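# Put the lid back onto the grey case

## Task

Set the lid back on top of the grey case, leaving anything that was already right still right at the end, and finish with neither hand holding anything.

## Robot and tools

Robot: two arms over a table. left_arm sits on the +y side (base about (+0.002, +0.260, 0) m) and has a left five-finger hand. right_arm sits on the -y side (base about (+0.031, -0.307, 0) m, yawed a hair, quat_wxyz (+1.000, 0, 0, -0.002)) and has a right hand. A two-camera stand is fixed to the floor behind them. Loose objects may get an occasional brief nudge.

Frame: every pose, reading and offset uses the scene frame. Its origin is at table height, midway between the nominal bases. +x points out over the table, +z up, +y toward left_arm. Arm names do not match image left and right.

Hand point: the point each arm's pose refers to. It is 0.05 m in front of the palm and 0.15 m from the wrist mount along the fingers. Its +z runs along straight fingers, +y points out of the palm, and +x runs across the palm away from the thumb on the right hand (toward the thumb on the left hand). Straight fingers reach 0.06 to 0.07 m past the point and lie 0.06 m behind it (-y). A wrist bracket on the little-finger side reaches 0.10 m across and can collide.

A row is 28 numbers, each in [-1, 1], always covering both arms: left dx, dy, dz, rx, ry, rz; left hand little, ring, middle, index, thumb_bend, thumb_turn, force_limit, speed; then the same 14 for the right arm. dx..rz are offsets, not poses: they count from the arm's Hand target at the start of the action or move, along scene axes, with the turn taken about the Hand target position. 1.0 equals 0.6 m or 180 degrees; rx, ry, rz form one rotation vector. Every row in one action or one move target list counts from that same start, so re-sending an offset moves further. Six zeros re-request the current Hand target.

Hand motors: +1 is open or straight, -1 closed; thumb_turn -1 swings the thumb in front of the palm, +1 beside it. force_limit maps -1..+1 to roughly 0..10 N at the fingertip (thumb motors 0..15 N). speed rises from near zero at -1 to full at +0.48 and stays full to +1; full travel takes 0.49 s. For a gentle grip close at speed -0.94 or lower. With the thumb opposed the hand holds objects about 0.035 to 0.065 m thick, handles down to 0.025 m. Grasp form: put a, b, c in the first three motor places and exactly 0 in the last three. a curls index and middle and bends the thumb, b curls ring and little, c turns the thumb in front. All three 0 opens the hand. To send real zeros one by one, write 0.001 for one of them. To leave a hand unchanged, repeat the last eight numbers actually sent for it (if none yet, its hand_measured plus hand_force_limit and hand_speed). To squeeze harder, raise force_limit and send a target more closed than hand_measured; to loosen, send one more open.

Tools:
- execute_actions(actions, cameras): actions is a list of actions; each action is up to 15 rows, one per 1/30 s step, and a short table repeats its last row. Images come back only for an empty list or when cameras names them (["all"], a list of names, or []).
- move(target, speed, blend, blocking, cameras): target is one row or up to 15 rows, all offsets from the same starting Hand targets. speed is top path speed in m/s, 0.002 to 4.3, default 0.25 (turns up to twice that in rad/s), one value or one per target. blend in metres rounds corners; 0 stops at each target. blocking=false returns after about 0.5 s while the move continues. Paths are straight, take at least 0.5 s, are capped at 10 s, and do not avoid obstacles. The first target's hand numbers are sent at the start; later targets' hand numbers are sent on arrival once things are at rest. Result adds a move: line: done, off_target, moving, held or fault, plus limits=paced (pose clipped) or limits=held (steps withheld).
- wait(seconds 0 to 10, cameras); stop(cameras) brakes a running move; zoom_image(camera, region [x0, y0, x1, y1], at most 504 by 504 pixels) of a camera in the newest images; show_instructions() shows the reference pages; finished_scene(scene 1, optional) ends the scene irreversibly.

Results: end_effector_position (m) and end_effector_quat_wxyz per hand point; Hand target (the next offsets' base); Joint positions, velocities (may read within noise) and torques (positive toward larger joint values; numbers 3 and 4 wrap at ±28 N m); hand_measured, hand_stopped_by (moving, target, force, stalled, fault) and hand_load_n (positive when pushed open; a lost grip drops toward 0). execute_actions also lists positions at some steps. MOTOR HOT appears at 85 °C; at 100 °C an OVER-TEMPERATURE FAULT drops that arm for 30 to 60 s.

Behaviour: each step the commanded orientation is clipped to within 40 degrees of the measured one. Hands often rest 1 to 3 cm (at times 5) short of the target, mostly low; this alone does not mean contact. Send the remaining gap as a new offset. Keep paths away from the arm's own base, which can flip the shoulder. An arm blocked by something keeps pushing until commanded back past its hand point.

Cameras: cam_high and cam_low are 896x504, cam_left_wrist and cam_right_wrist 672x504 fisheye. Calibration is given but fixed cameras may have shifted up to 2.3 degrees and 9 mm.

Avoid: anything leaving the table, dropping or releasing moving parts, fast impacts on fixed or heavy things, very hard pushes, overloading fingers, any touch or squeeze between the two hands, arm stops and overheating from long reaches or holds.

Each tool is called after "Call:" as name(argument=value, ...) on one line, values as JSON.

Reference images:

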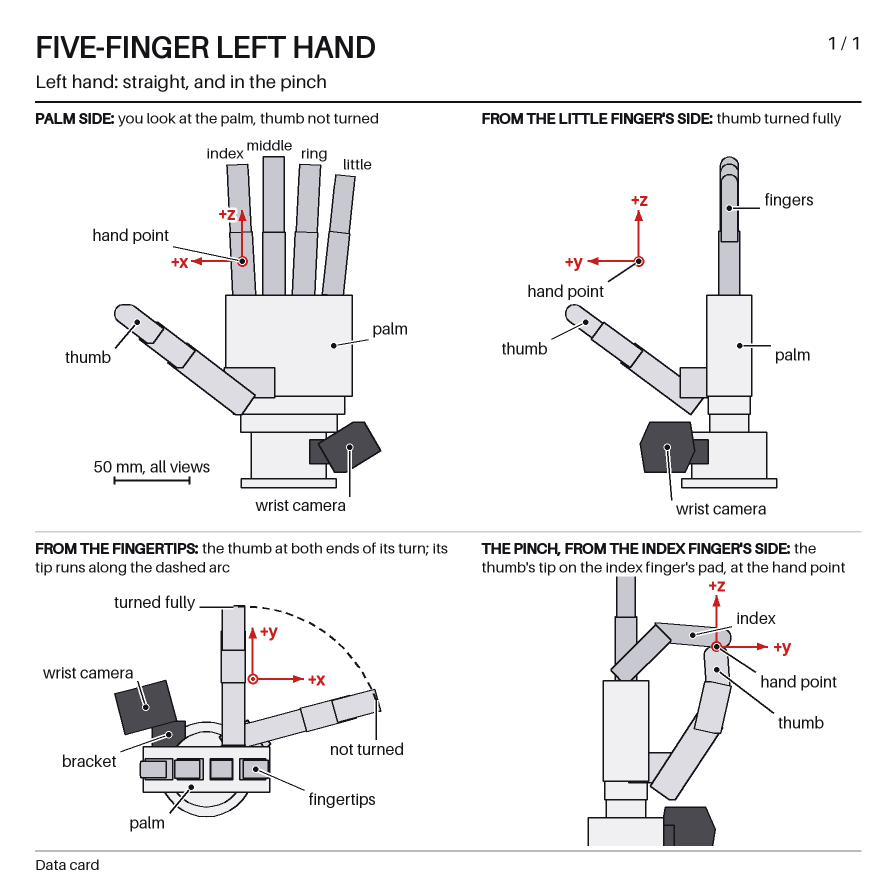

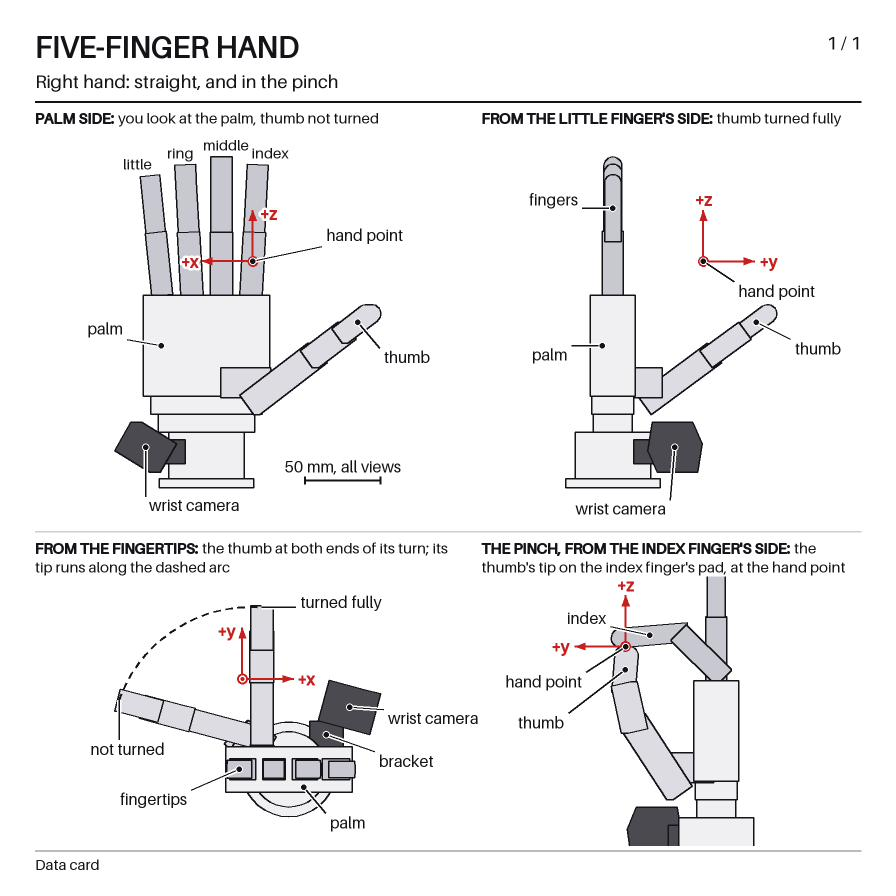

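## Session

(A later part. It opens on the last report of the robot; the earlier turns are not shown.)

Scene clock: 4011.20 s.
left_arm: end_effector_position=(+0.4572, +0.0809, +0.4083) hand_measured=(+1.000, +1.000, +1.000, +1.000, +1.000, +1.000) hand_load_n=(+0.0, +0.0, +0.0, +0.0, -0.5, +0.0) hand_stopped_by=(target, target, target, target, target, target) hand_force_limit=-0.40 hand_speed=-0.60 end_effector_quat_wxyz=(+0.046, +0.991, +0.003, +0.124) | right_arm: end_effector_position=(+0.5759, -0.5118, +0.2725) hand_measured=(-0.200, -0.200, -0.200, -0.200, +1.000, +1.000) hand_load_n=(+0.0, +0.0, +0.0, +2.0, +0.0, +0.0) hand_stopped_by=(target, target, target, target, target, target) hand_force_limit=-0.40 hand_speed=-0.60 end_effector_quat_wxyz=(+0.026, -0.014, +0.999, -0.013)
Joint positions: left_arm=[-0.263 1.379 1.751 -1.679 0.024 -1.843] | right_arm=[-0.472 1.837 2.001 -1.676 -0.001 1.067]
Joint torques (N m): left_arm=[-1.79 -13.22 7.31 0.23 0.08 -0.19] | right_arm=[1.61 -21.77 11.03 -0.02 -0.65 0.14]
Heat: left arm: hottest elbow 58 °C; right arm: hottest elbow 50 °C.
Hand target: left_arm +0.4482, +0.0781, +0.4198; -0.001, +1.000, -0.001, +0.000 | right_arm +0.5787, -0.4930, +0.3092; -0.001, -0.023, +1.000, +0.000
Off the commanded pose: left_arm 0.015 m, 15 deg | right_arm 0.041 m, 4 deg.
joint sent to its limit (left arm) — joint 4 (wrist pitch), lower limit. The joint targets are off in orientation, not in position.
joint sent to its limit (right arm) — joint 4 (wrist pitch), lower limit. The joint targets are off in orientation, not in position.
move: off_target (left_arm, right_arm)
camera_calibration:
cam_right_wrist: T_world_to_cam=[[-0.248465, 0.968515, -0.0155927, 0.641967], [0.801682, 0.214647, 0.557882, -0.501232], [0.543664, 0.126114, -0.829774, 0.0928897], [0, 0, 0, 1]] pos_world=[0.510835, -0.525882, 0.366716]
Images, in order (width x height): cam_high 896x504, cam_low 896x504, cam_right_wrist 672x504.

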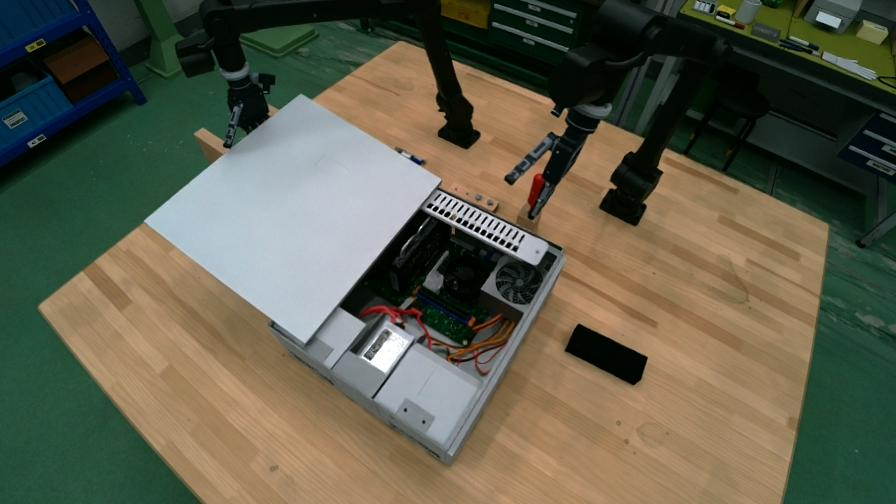

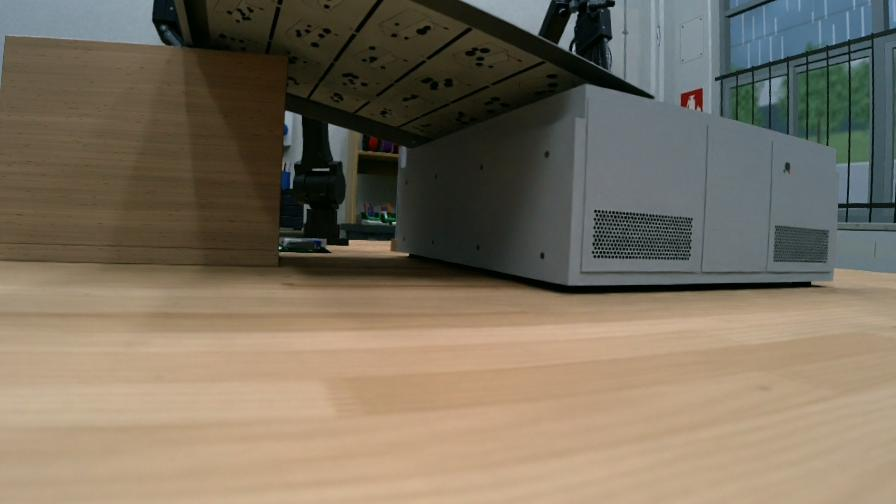

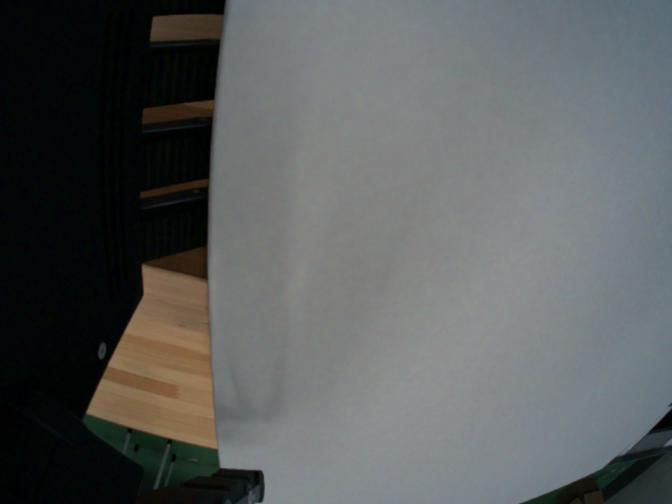

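Call:
move(target=[0,0,0,0,0,0,1,1,1,1,1,1,-0.4,-0.6,0.0,0.2,0,0,0,0,-0.2,-0.2,-0.2,-0.2,1,1,-0.4,-0.6], speed=0.08, cameras=["cam_right_wrist","cam_low","cam_high"])

Scene clock: 4033.47 s.
left_arm: end_effector_position=(+0.4572, +0.0809, +0.4083) hand_measured=(+1.000, +1.000, +1.000, +1.000, +1.000, +1.000) hand_load_n=(+0.0, +0.0, +0.0, -0.5, +0.0, +0.0) hand_stopped_by=(target, target, target, target, target, target) hand_force_limit=-0.40 hand_speed=-0.60 end_effector_quat_wxyz=(+0.046, +0.991, +0.003, +0.124) | right_arm: end_effector_position=(+0.5758, -0.3978, +0.2780) hand_measured=(-0.200, -0.200, -0.200, -0.200, +1.000, +1.000) hand_load_n=(+0.5, +0.5, +0.0, +1.0, +0.0, +0.0) hand_stopped_by=(target, target, target, target, target, target) hand_force_limit=-0.40 hand_speed=-0.60 end_effector_quat_wxyz=(+0.014, -0.014, +1.000, -0.009)
Joint positions: left_arm=[-0.263 1.379 1.751 -1.679 0.024 -1.843] | right_arm=[-0.278 1.734 1.873 -1.679 0.01 1.26]
Joint torques (N m): left_arm=[-1.26 -13.86 7.27 0.28 0.06 -0.2] | right_arm=[2.43 -19.37 11.12 0.02 -0.95 0.22]
Heat: left arm: hottest elbow 58 °C; right arm: hottest elbow 48 °C.
Hand target: left_arm +0.4482, +0.0781, +0.4198; -0.001, +1.000, -0.001, +0.000 | right_arm +0.5789, -0.3729, +0.3091; -0.001, -0.023, +1.000, +0.000
Off the commanded pose: left_arm 0.015 m, 15 deg | right_arm 0.040 m, 2 deg.
joint sent to its limit (left arm) — joint 4 (wrist pitch), lower limit. The joint targets are off in orientation, not in position.
joint sent to its limit (right arm) — joint 4 (wrist pitch), lower limit. The joint targets are off in orientation, not in position.
move: off_target (left_arm, right_arm)
camera_calibration:
cam_right_wrist: T_world_to_cam=[[-0.249156, 0.968461, -0.00197488, 0.528167], [0.815083, 0.210796, 0.539633, -0.532922], [0.52303, 0.132843, -0.841898, 0.10099], [0, 0, 0, 1]] pos_world=[0.513151, -0.412587, 0.373648]
Images, in order (width x height): cam_high 896x504, cam_low 896x504, cam_right_wrist 672x504.

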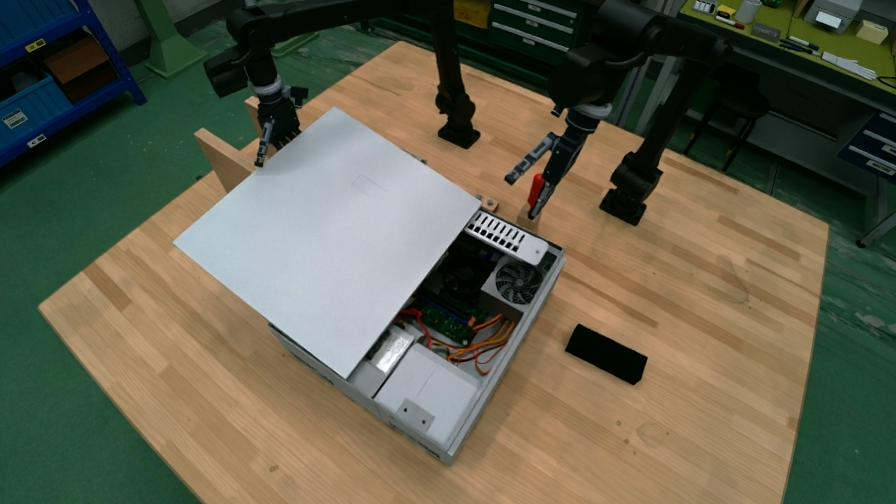

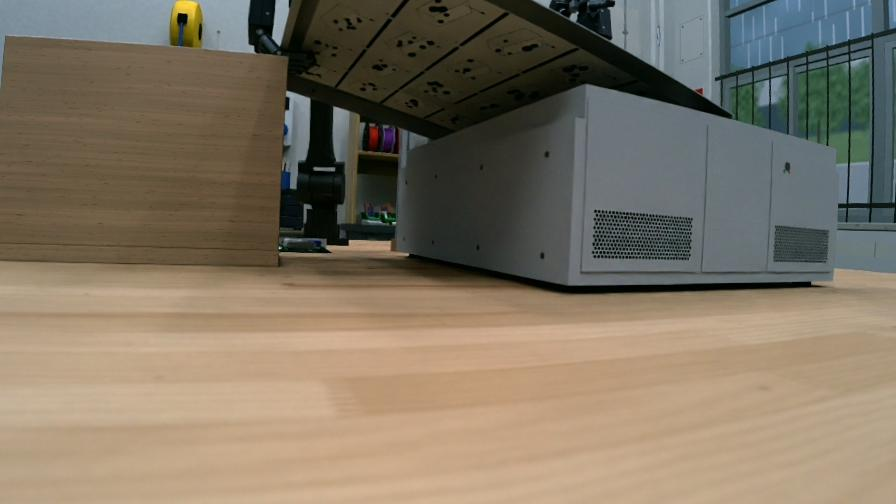

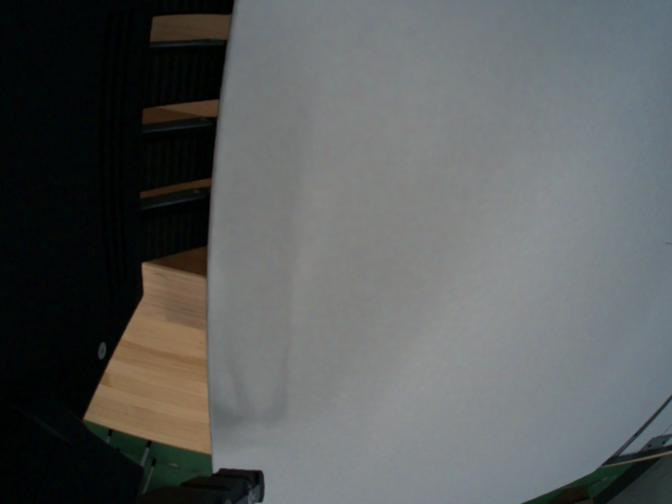

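Call:
move(target=[0,0,0,0,0,0,1,1,1,1,1,1,-0.4,-0.6,0.0,0.3,-0.02,0,0,0,-0.2,-0.2,-0.2,-0.2,1,1,-0.4,-0.6], speed=0.08, cameras=["cam_right_wrist","cam_low","cam_high"])

Scene clock: 4059.50 s.
left_arm: end_effector_position=(+0.4572, +0.0809, +0.4083) hand_measured=(+1.000, +1.000, +1.000, +1.000, +1.000, +1.000) hand_load_n=(+0.0, +0.0, +0.0, -0.5, +0.0, -0.5) hand_stopped_by=(target, target, target, target, target, target) hand_force_limit=-0.40 hand_speed=-0.60 end_effector_quat_wxyz=(+0.046, +0.991, +0.003, +0.124) | right_arm: end_effector_position=(+0.5773, -0.2119, +0.2749) hand_measured=(-0.200, -0.200, -0.200, -0.200, +1.000, +1.000) hand_load_n=(+0.0, +0.0, +0.0, +0.5, +0.0, +0.0) hand_stopped_by=(target, target, target, target, target, target) hand_force_limit=-0.40 hand_speed=-0.60 end_effector_quat_wxyz=(+0.005, -0.012, +1.000, -0.003)
Joint positions: left_arm=[-0.263 1.379 1.751 -1.679 0.024 -1.843] | right_arm=[0.074 1.693 1.811 -1.679 0.008 1.618]
Joint torques (N m): left_arm=[-1.96 -13.27 7.28 0.18 0.03 -0.14] | right_arm=[1.79 -16.44 12.33 -0.01 -0.66 0.04]
Heat: left arm: hottest elbow 58 °C; right arm: hottest elbow 48 °C.
Hand target: left_arm +0.4482, +0.0781, +0.4198; -0.001, +1.000, -0.001, +0.000 | right_arm +0.5788, -0.1930, +0.2973; +0.000, -0.023, +1.000, +0.000
Off the commanded pose: left_arm 0.015 m, 15 deg | right_arm 0.029 m, 2 deg.
joint sent to its limit (left arm) — joint 4 (wrist pitch), lower limit. The joint targets are off in orientation, not in position.
joint sent to its limit (right arm) — joint 4 (wrist pitch), lower limit. The joint targets are off in orientation, not in position.
move: off_target (left_arm, right_arm)
camera_calibration:
cam_right_wrist: T_world_to_cam=[[-0.243927, 0.969701, 0.0134274, 0.341511], [0.825127, 0.200245, 0.528268, -0.576519], [0.509573, 0.139938, -0.848971, 0.0840905], [0, 0, 0, 1]] pos_world=[0.516155, -0.227486, 0.371361]
Images, in order (width x height): cam_high 896x504, cam_low 896x504, cam_right_wrist 672x504.

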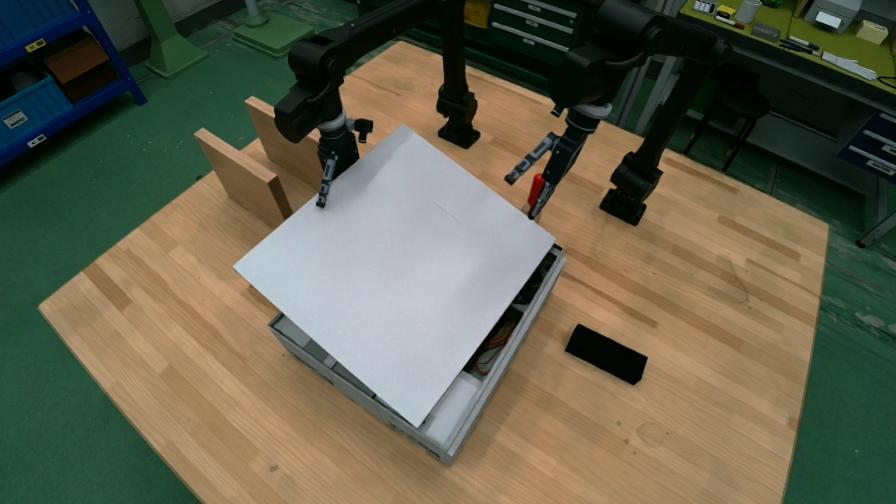

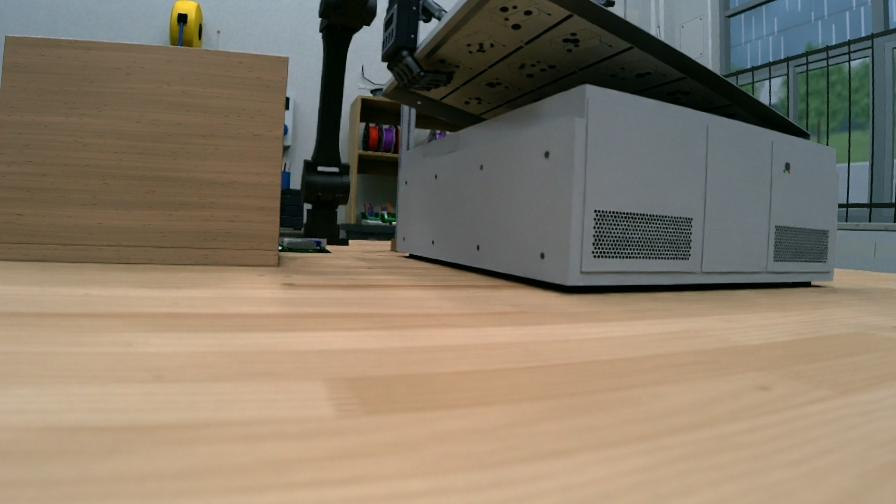

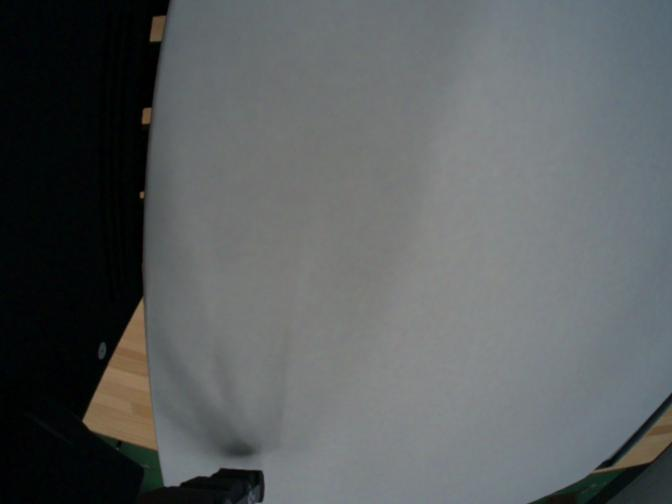

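Call:
move(target=[0,0,0,0,0,0,1,1,1,1,1,1,-0.4,-0.6,0.0,0.0,-0.17,0,0,0,-0.2,-0.2,-0.2,-0.2,1,1,-0.4,-0.6], speed=0.08, cameras=["cam_right_wrist","cam_low","cam_high"])

Scene clock: 4128.67 s.
left_arm: end_effector_position=(+0.4572, +0.0809, +0.4083) hand_measured=(+1.000, +1.000, +1.000, +1.000, +1.000, +1.000) hand_load_n=(-0.5, +0.0, +0.0, +0.0, +0.0, +0.0) hand_stopped_by=(target, target, target, target, target, target) hand_force_limit=-0.40 hand_speed=-0.60 end_effector_quat_wxyz=(+0.046, +0.991, +0.003, +0.124) | right_arm: end_effector_position=(+0.5730, -0.2121, +0.1966) hand_measured=(-0.200, -0.200, -0.200, -0.200, +1.000, +1.000) hand_load_n=(+0.0, +0.0, -5.5, -0.5, +0.0, +0.0) hand_stopped_by=(target, target, target, target, target, target) hand_force_limit=-0.40 hand_speed=-0.60 end_effector_quat_wxyz=(-0.014, -0.011, +1.000, -0.005)
Joint positions: left_arm=[-0.263 1.379 1.751 -1.679 0.024 -1.843] | right_arm=[0.074 1.706 1.626 -1.519 0.008 1.62]
Joint torques (N m): left_arm=[-1.38 -13.33 7.17 0.35 0.1 -0.17] | right_arm=[2.02 -15.03 9.09 1.58 -0.43 0.04]
Heat: left arm: hottest elbow 57 °C; right arm: hottest elbow 48 °C.
Hand target: left_arm +0.4482, +0.0781, +0.4198; -0.001, +1.000, -0.001, +0.000 | right_arm +0.5788, -0.1929, +0.1953; +0.000, -0.023, +1.000, +0.000
Off the commanded pose: left_arm 0.015 m, 15 deg | right_arm 0.020 m, 2 deg.
joint sent to its limit (left arm) — joint 4 (wrist pitch), lower limit. The joint targets are off in orientation, not in position.
move: off_target (left_arm, right_arm)
camera_calibration:
cam_right_wrist: T_world_to_cam=[[-0.241823, 0.970119, 0.0197484, 0.339334], [0.845304, 0.20063, 0.495185, -0.536517], [0.476427, 0.136441, -0.868563, 0.0419765], [0, 0, 0, 1]] pos_world=[0.51558, -0.227281, 0.295433]
Images, in order (width x height): cam_high 896x504, cam_low 896x504, cam_right_wrist 672x504.

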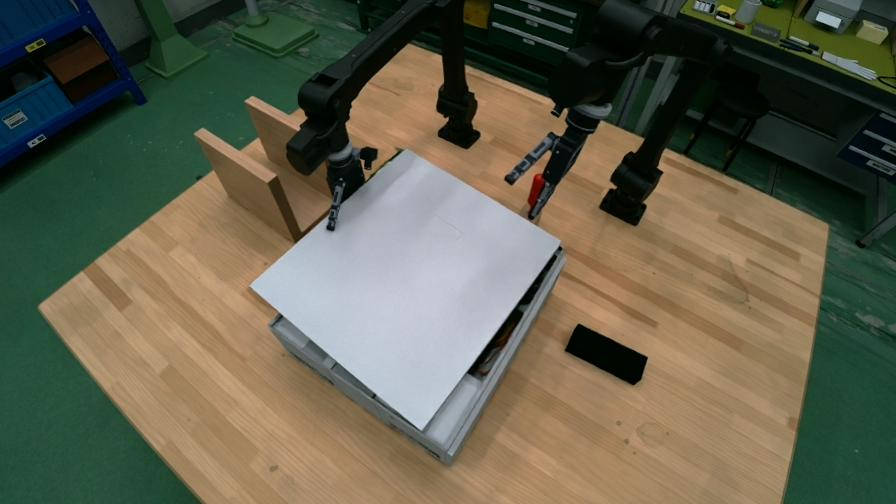

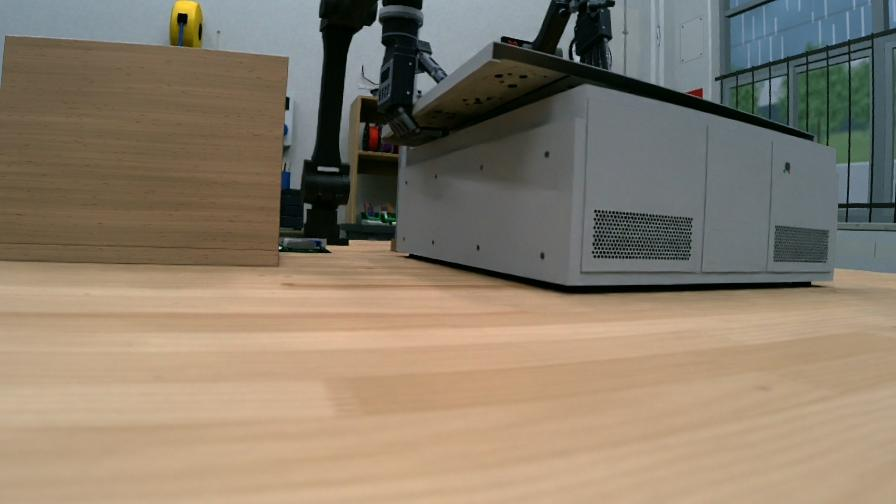

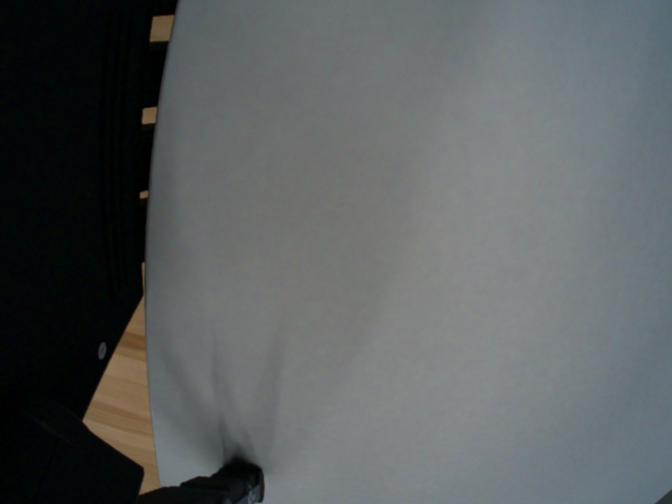

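Call:
move(target=[[0,0,0,0,0,0,1,1,1,1,1,1,-0.4,-0.6,0.0,0.0,0.03,0,0,0,-0.2,-0.2,-0.2,-0.2,1,1,-0.4,-0.6],[0,0,0,0,0,0,1,1,1,1,1,1,-0.4,-0.6,0.0,0.0,0.03,0,0,0,0.35,0.35,0.35,0.35,1,1,-0.4,-0.8]], speed=0.06, cameras=["cam_right_wrist","cam_low"])

Scene clock: 4143.47 s.
left_arm: end_effector_position=(+0.4572, +0.0809, +0.4083) hand_measured=(+1.000, +1.000, +1.000, +1.000, +1.000, +1.000) hand_load_n=(+0.0, +0.0, +0.0, +0.0, +0.0, +0.0) hand_stopped_by=(target, target, target, target, target, target) hand_force_limit=-0.40 hand_speed=-0.60 end_effector_quat_wxyz=(+0.046, +0.991, +0.003, +0.124) | right_arm: end_effector_position=(+0.5723, -0.1981, +0.2275) hand_measured=(+0.350, +0.350, +0.258, +0.350, +1.000, +1.000) hand_load_n=(+0.0, +0.0, -10.5, +0.0, +0.0, +0.0) hand_stopped_by=(target, target, stalled, target, target, target) hand_force_limit=-0.40 hand_speed=-0.80 end_effector_quat_wxyz=(+0.009, -0.020, +1.000, +0.008)
Joint positions: left_arm=[-0.263 1.379 1.751 -1.679 0.024 -1.843] | right_arm=[0.092 1.671 1.655 -1.534 -0.016 1.62]
Joint torques (N m): left_arm=[-1.38 -13.57 7.34 0.16 0.04 -0.19] | right_arm=[0.85 -11.87 10.45 0.43 0.58 0.05]
Heat: left arm: hottest elbow 57 °C; right arm: hottest elbow 47 °C.
Hand target: left_arm +0.4482, +0.0781, +0.4198; -0.001, +1.000, -0.001, +0.000 | right_arm +0.5789, -0.1930, +0.2132; +0.000, -0.023, +1.000, +0.000
Off the commanded pose: left_arm 0.015 m, 15 deg | right_arm 0.016 m, 2 deg.
joint sent to its limit (left arm) — joint 4 (wrist pitch), lower limit. The joint targets are off in orientation, not in position.
move: off_target (left_arm, right_arm); target 2's new numbers were sent with right_arm's hand 0.026 m and 2 deg from that target
camera_calibration:
cam_right_wrist: T_world_to_cam=[[-0.259599, 0.965089, 0.0348058, 0.330773], [0.818064, 0.200612, 0.539004, -0.548439], [0.513205, 0.168399, -0.841584, 0.0464803], [0, 0, 0, 1]] pos_world=[0.510673, -0.217029, 0.323215]
Images, in order (width x height): cam_low 896x504, cam_right_wrist 672x504.

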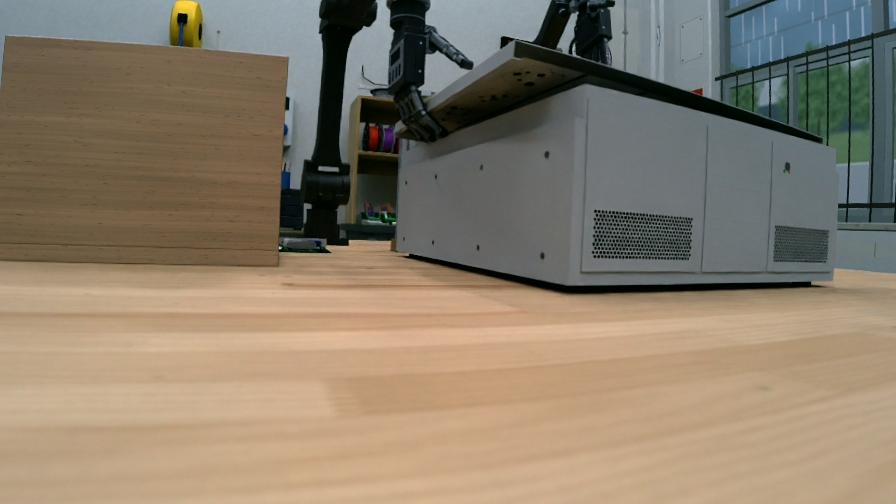

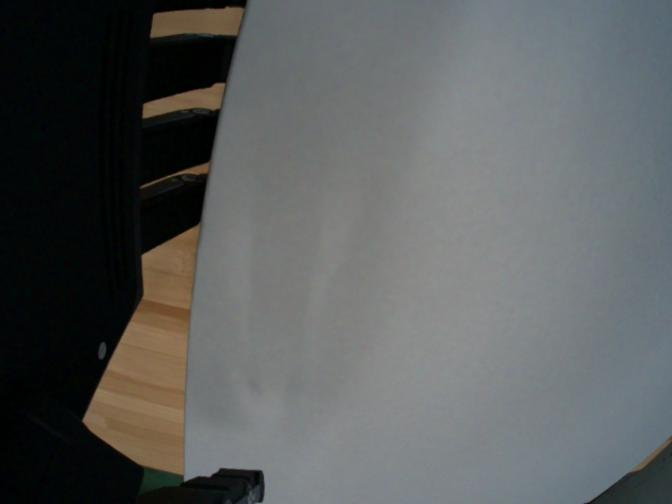

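Call:
move(target=[0,0,0,0,0,0,1,1,1,1,1,1,-0.4,-0.6,0.0,0.0,0.02,0,0,0,-0.2,-0.2,-0.2,-0.2,1,1,-0.4,-0.6], speed=0.06, cameras=["cam_right_wrist","cam_low"])

Scene clock: 4201.40 s.
left_arm: end_effector_position=(+0.4572, +0.0809, +0.4083) hand_measured=(+1.000, +1.000, +1.000, +1.000, +1.000, +1.000) hand_load_n=(+0.0, +0.0, +0.0, +0.0, +0.0, +0.0) hand_stopped_by=(target, target, target, target, target, target) hand_force_limit=-0.40 hand_speed=-0.60 end_effector_quat_wxyz=(+0.046, +0.991, +0.003, +0.124) | right_arm: end_effector_position=(+0.5741, -0.2117, +0.1985) hand_measured=(-0.160, -0.200, -0.200, -0.160, +1.000, +1.000) hand_load_n=(+0.0, +2.5, -0.5, -1.0, +0.0, +0.0) hand_stopped_by=(force, target, target, force, target, target) hand_force_limit=-0.40 hand_speed=-0.60 end_effector_quat_wxyz=(-0.021, -0.015, +1.000, -0.017)
Joint positions: left_arm=[-0.263 1.379 1.751 -1.679 0.024 -1.843] | right_arm=[0.084 1.721 1.655 -1.549 0.032 1.622]
Joint torques (N m): left_arm=[-1.61 -13.63 7.23 0.25 0.07 -0.19] | right_arm=[1.32 -16.97 12.96 -0.47 -1.4 0]
Heat: left arm: hottest elbow 57 °C; right arm: hottest elbow 47 °C.
Hand target: left_arm +0.4482, +0.0781, +0.4198; -0.001, +1.000, -0.001, +0.000 | right_arm +0.5788, -0.1930, +0.2253; -0.001, -0.023, +1.000, +0.000
Off the commanded pose: left_arm 0.015 m, 15 deg | right_arm 0.033 m, 3 deg.
joint sent to its limit (left arm) — joint 4 (wrist pitch), lower limit. The joint targets are off in orientation, not in position.
move: off_target (left_arm, right_arm)
camera_calibration:
cam_right_wrist: T_world_to_cam=[[-0.248838, 0.968545, -0.000896621, 0.347017], [0.850641, 0.218988, 0.477969, -0.534228], [0.463131, 0.118174, -0.878376, 0.0487673], [0, 0, 0, 1]] pos_world=[0.518201, -0.224875, 0.298492]
Images, in order (width x height): cam_low 896x504, cam_right_wrist 672x504.

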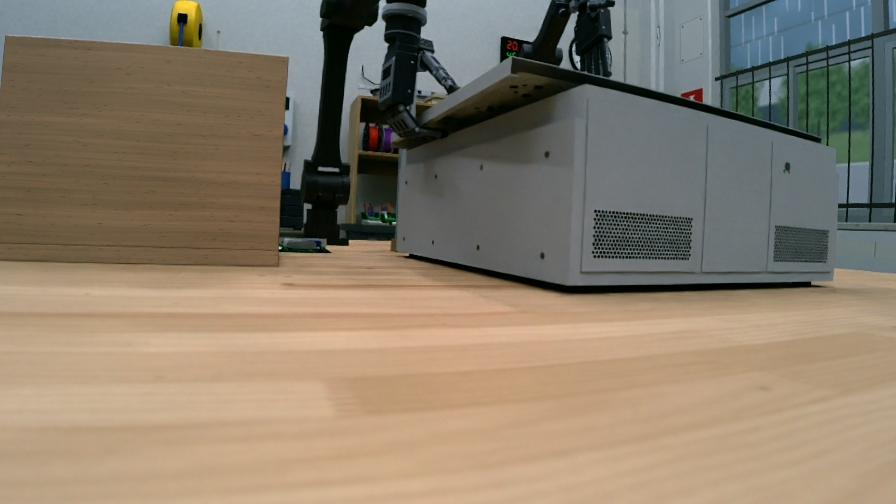

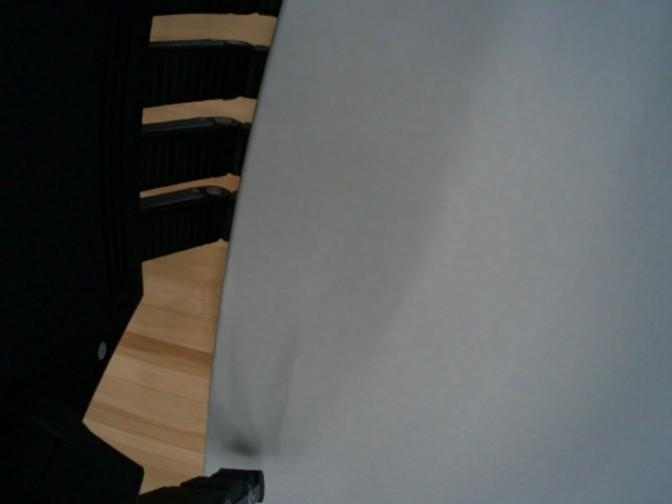

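Call:
move(target=[0,0,0,0,0,0,1,1,1,1,1,1,-0.4,-0.6,0.0,-0.05,0.0,0,0,0,-0.2,-0.2,-0.2,-0.2,1,1,-0.4,-0.6], speed=0.05, cameras=["cam_right_wrist","cam_low"])

Scene clock: 4215.40 s.
left_arm: end_effector_position=(+0.4572, +0.0809, +0.4083) hand_measured=(+1.000, +1.000, +1.000, +1.000, +1.000, +1.000) hand_load_n=(+0.0, +0.0, +0.0, +0.0, +0.0, +0.0) hand_stopped_by=(target, target, target, target, target, target) hand_force_limit=-0.40 hand_speed=-0.60 end_effector_quat_wxyz=(+0.046, +0.991, +0.003, +0.124) | right_arm: end_effector_position=(+0.5734, -0.2156, +0.1999) hand_measured=(-0.160, -0.200, -0.200, -0.160, +1.000, +1.000) hand_load_n=(+0.0, +2.5, +0.0, +0.0, +0.0, +0.0) hand_stopped_by=(force, target, target, force, target, target) hand_force_limit=-0.40 hand_speed=-0.60 end_effector_quat_wxyz=(-0.022, -0.022, +1.000, -0.005)
Joint positions: left_arm=[-0.263 1.379 1.751 -1.679 0.024 -1.843] | right_arm=[0.066 1.721 1.655 -1.549 0.007 1.59]
Joint torques (N m): left_arm=[-1.67 -13.57 7.12 0.27 0.03 -0.18] | right_arm=[-1.32 -17.44 12.3 -0.38 -0.32 -0.23]
Heat: left arm: hottest elbow 57 °C; right arm: hottest elbow 47 °C.
Hand target: left_arm +0.4482, +0.0781, +0.4198; -0.001, +1.000, -0.001, +0.000 | right_arm +0.5788, -0.2230, +0.2253; +0.000, -0.023, +1.000, +0.000
Off the commanded pose: left_arm 0.015 m, 15 deg | right_arm 0.027 m, 3 deg.
joint sent to its limit (left arm) — joint 4 (wrist pitch), lower limit. The joint targets are off in orientation, not in position.
move: off_target (left_arm, right_arm)
camera_calibration:
cam_right_wrist: T_world_to_cam=[[-0.262135, 0.964716, 0.0246568, 0.352234], [0.848811, 0.218334, 0.481509, -0.533334], [0.459136, 0.147149, -0.876094, 0.058829], [0, 0, 0, 1]] pos_world=[0.518022, -0.232018, 0.29966]
Images, in order (width x height): cam_low 896x504, cam_right_wrist 672x504.

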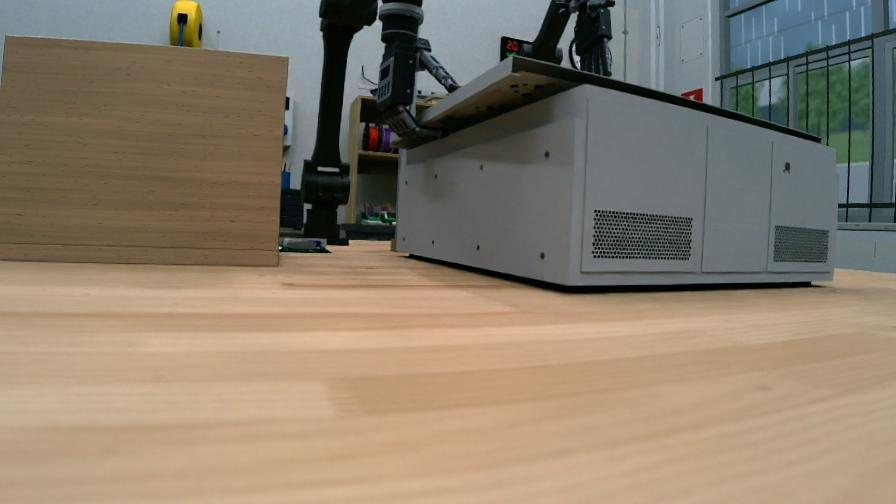

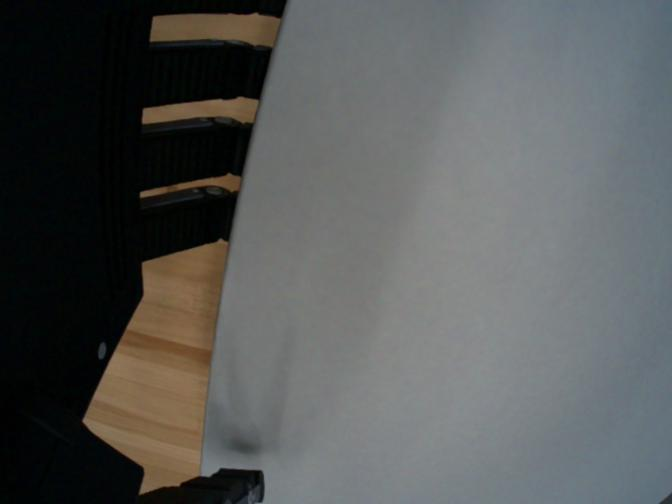

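Call:
move(target=[0,0,0,0,0,0,1,1,1,1,1,1,-0.4,-0.6,0.0,-0.04,0.0,0,0,0,-0.2,-0.2,-0.2,-0.2,1,1,-0.4,-0.6], speed=0.05, cameras=["cam_right_wrist","cam_high"])

Scene clock: 4223.07 s.
left_arm: end_effector_position=(+0.4572, +0.0809, +0.4083) hand_measured=(+1.000, +1.000, +1.000, +1.000, +1.000, +1.000) hand_load_n=(+0.0, +0.0, +0.0, -0.5, +0.0, +0.0) hand_stopped_by=(target, target, target, target, target, target) hand_force_limit=-0.40 hand_speed=-0.60 end_effector_quat_wxyz=(+0.046, +0.991, +0.003, +0.124) | right_arm: end_effector_position=(+0.5741, -0.2350, +0.2003) hand_measured=(-0.160, -0.200, -0.200, -0.160, +1.000, +1.000) hand_load_n=(+0.0, +2.0, +0.0, +0.0, +0.0, +0.0) hand_stopped_by=(force, target, target, force, target, target) hand_force_limit=-0.40 hand_speed=-0.60 end_effector_quat_wxyz=(-0.022, -0.023, +0.999, -0.001)
Joint positions: left_arm=[-0.263 1.379 1.751 -1.679 0.024 -1.843] | right_arm=[0.026 1.721 1.655 -1.549 0.001 1.548]
Joint torques (N m): left_arm=[-1.2 -13.57 7.24 0.38 0.07 -0.2] | right_arm=[-1.67 -17.61 12.12 -0.36 -0.07 -0.26]
Heat: left arm: hottest elbow 57 °C; right arm: hottest elbow 48 °C.
Hand target: left_arm +0.4482, +0.0781, +0.4198; -0.001, +1.000, -0.001, +0.000 | right_arm +0.5788, -0.2469, +0.2253; +0.000, -0.023, +1.000, +0.000
Off the commanded pose: left_arm 0.015 m, 15 deg | right_arm 0.028 m, 2 deg.
joint sent to its limit (left arm) — joint 4 (wrist pitch), lower limit. The joint targets are off in orientation, not in position.
move: off_target (left_arm, right_arm)
camera_calibration:
cam_right_wrist: T_world_to_cam=[[-0.263599, 0.9641, 0.0320545, 0.370414], [0.848686, 0.215991, 0.482783, -0.53063], [0.458528, 0.154465, -0.875153, 0.0635822], [0, 0, 0, 1]] pos_world=[0.518824, -0.252326, 0.29995]
Images, in order (width x height): cam_high 896x504, cam_right_wrist 672x504.

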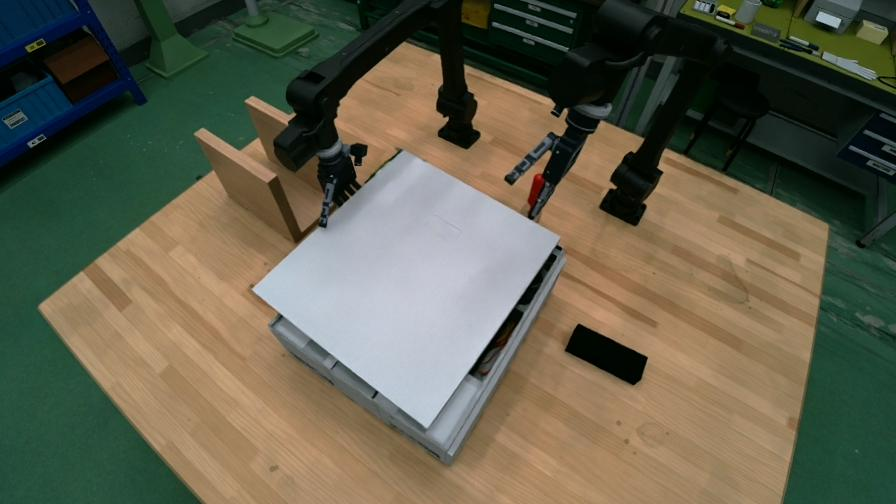

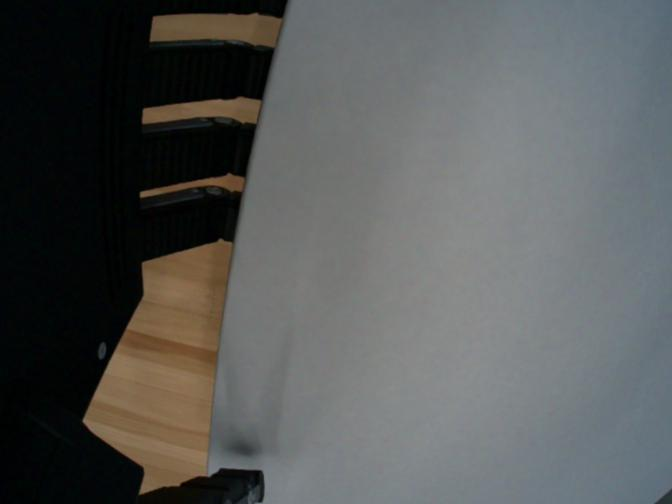

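Call:
move(target=[0,0,0,0,0,0,1,1,1,1,1,1,-0.4,-0.6,0.0,0.0,-0.095,0,0,0,-0.2,-0.2,-0.2,-0.2,1,1,-0.4,-0.6], speed=0.05, cameras=["cam_right_wrist","cam_high","cam_low"])

Scene clock: 4231.13 s.
left_arm: end_effector_position=(+0.4572, +0.0809, +0.4083) hand_measured=(+1.000, +1.000, +1.000, +1.000, +1.000, +1.000) hand_load_n=(+0.0, +0.0, +0.0, +0.0, +0.0, +0.0) hand_stopped_by=(target, target, target, target, target, target) hand_force_limit=-0.40 hand_speed=-0.60 end_effector_quat_wxyz=(+0.046, +0.991, +0.003, +0.124) | right_arm: end_effector_position=(+0.5747, -0.2392, +0.1618) hand_measured=(-0.160, -0.200, -0.200, -0.160, +1.000, +1.000) hand_load_n=(+0.0, +0.0, +0.0, +0.0, +0.0, +0.0) hand_stopped_by=(force, target, target, force, target, target) hand_force_limit=-0.40 hand_speed=-0.60 end_effector_quat_wxyz=(-0.012, -0.024, +1.000, -0.001)
Joint positions: left_arm=[-0.263 1.379 1.751 -1.679 0.024 -1.843] | right_arm=[0.018 1.721 1.552 -1.427 0.001 1.538]
Joint torques (N m): left_arm=[-1.08 -13.45 7.13 0.23 0.08 -0.18] | right_arm=[-1.2 -16.09 9.48 0.62 -0.1 -0.17]
Heat: left arm: hottest elbow 57 °C; right arm: hottest elbow 48 °C.
Hand target: left_arm +0.4482, +0.0781, +0.4198; -0.001, +1.000, -0.001, +0.000 | right_arm +0.5788, -0.2470, +0.1683; +0.000, -0.023, +1.000, +0.000
Off the commanded pose: left_arm 0.015 m, 15 deg | right_arm 0.011 m, 1 deg.
joint sent to its limit (left arm) — joint 4 (wrist pitch), lower limit. The joint targets are off in orientation, not in position.
move: off_target (left_arm, right_arm)
camera_calibration:
cam_right_wrist: T_world_to_cam=[[-0.265686, 0.963666, 0.0275328, 0.377727], [0.838794, 0.216992, 0.499338, -0.508414], [0.475221, 0.155761, -0.86597, 0.0195683], [0, 0, 0, 1]] pos_world=[0.517512, -0.256729, 0.260416]
Images, in order (width x height): cam_high 896x504, cam_low 896x504, cam_right_wrist 672x504.

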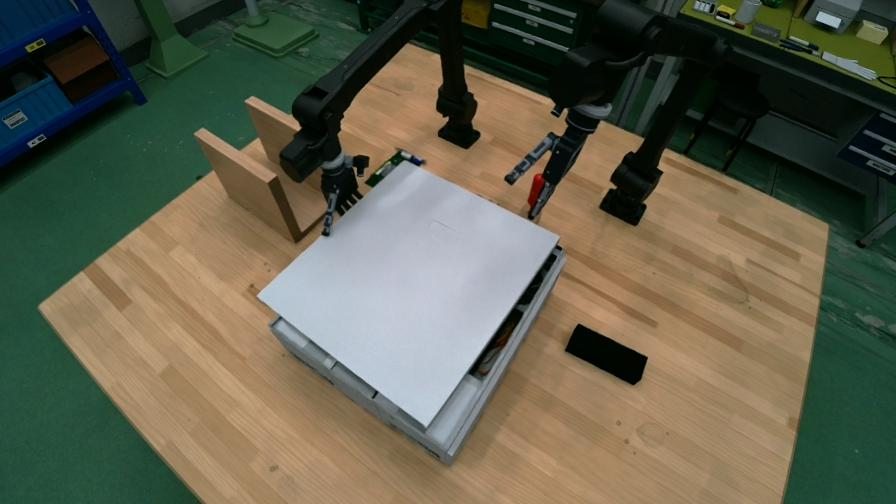

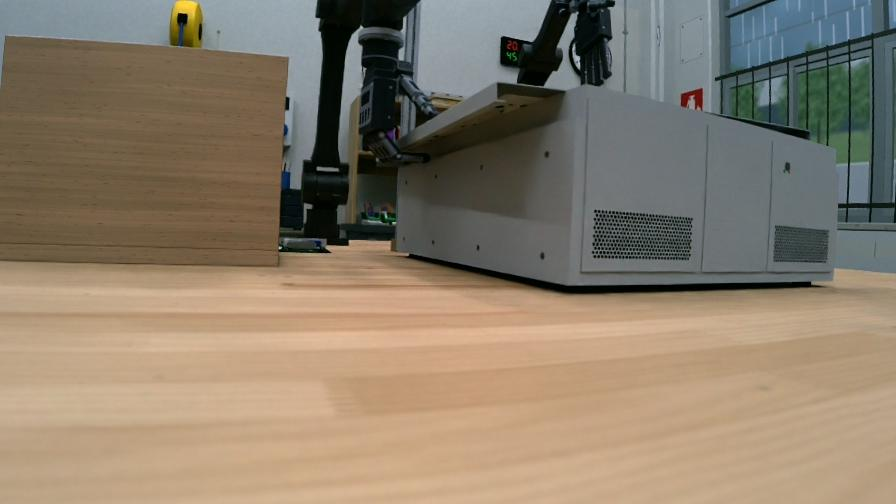

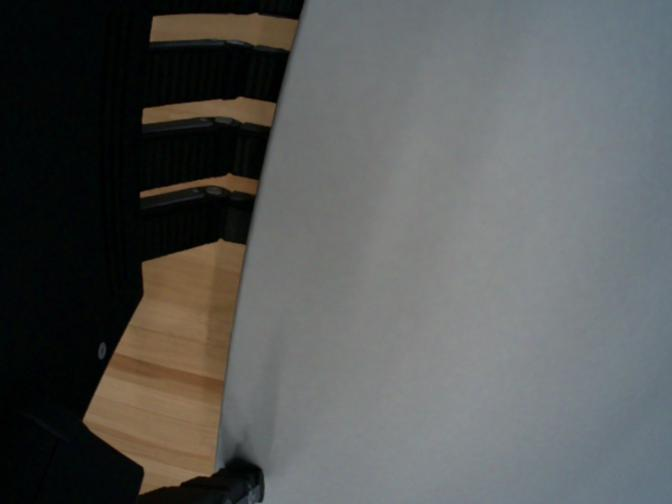

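Call:
zoom_image(camera="cam_high", region=[240, 140, 440, 340])

Call:
zoom_image(camera="cam_high", region=[400, 200, 600, 470])

Scaled by 2.520 from the camera's 896x504 image, which has a finer 1280x720 frame.

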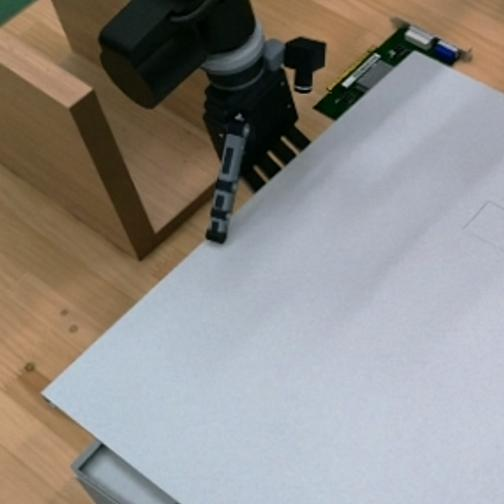

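Scaled by 1.867 from the camera's 896x504 image, which has a finer 1280x720 frame.

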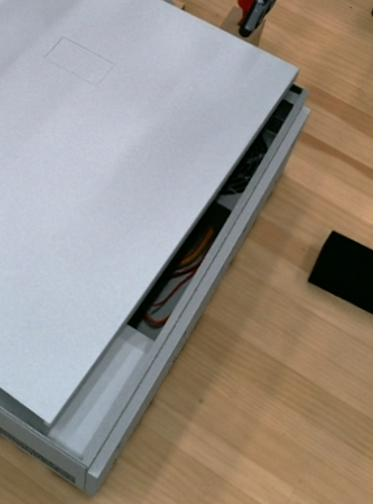

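Call:
zoom_image(camera="cam_high", region=[390, 370, 500, 470])

Call:
zoom_image(camera="cam_high", region=[500, 190, 600, 290])

Call:
zoom_image(camera="cam_high", region=[240, 270, 340, 370])

Scaled by 4.582 from the camera's 896x504 image, which has a finer 1280x720 frame.

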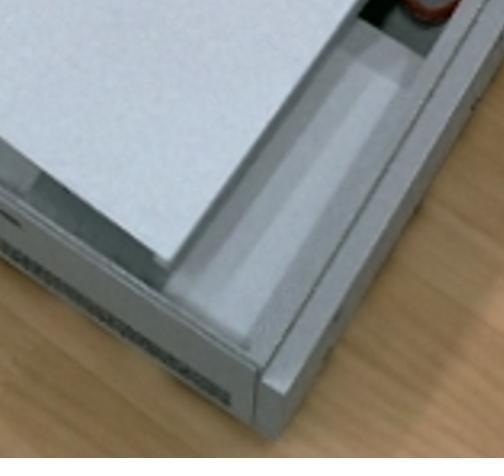

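Scaled by 5.040 from the camera's 896x504 image, which has a finer 1280x720 frame.

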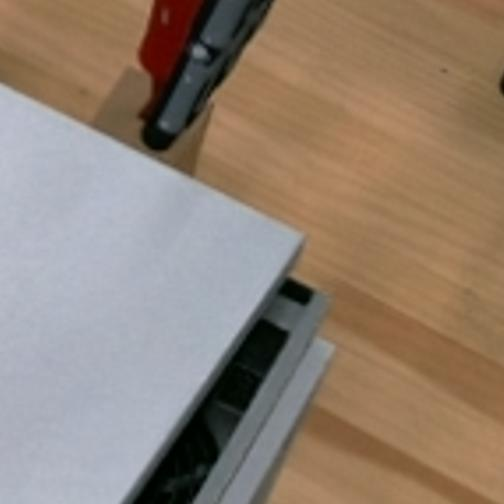

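Scaled by 5.040 from the camera's 896x504 image, which has a finer 1280x720 frame.

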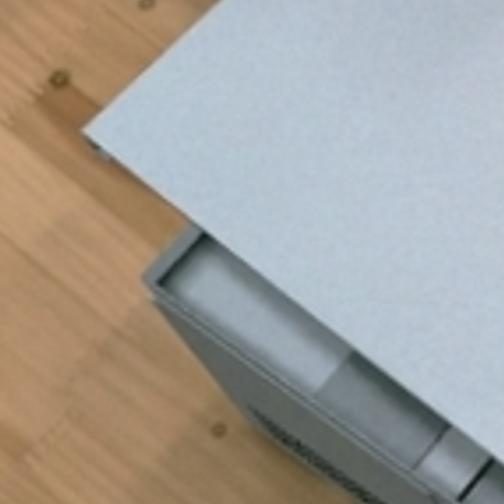

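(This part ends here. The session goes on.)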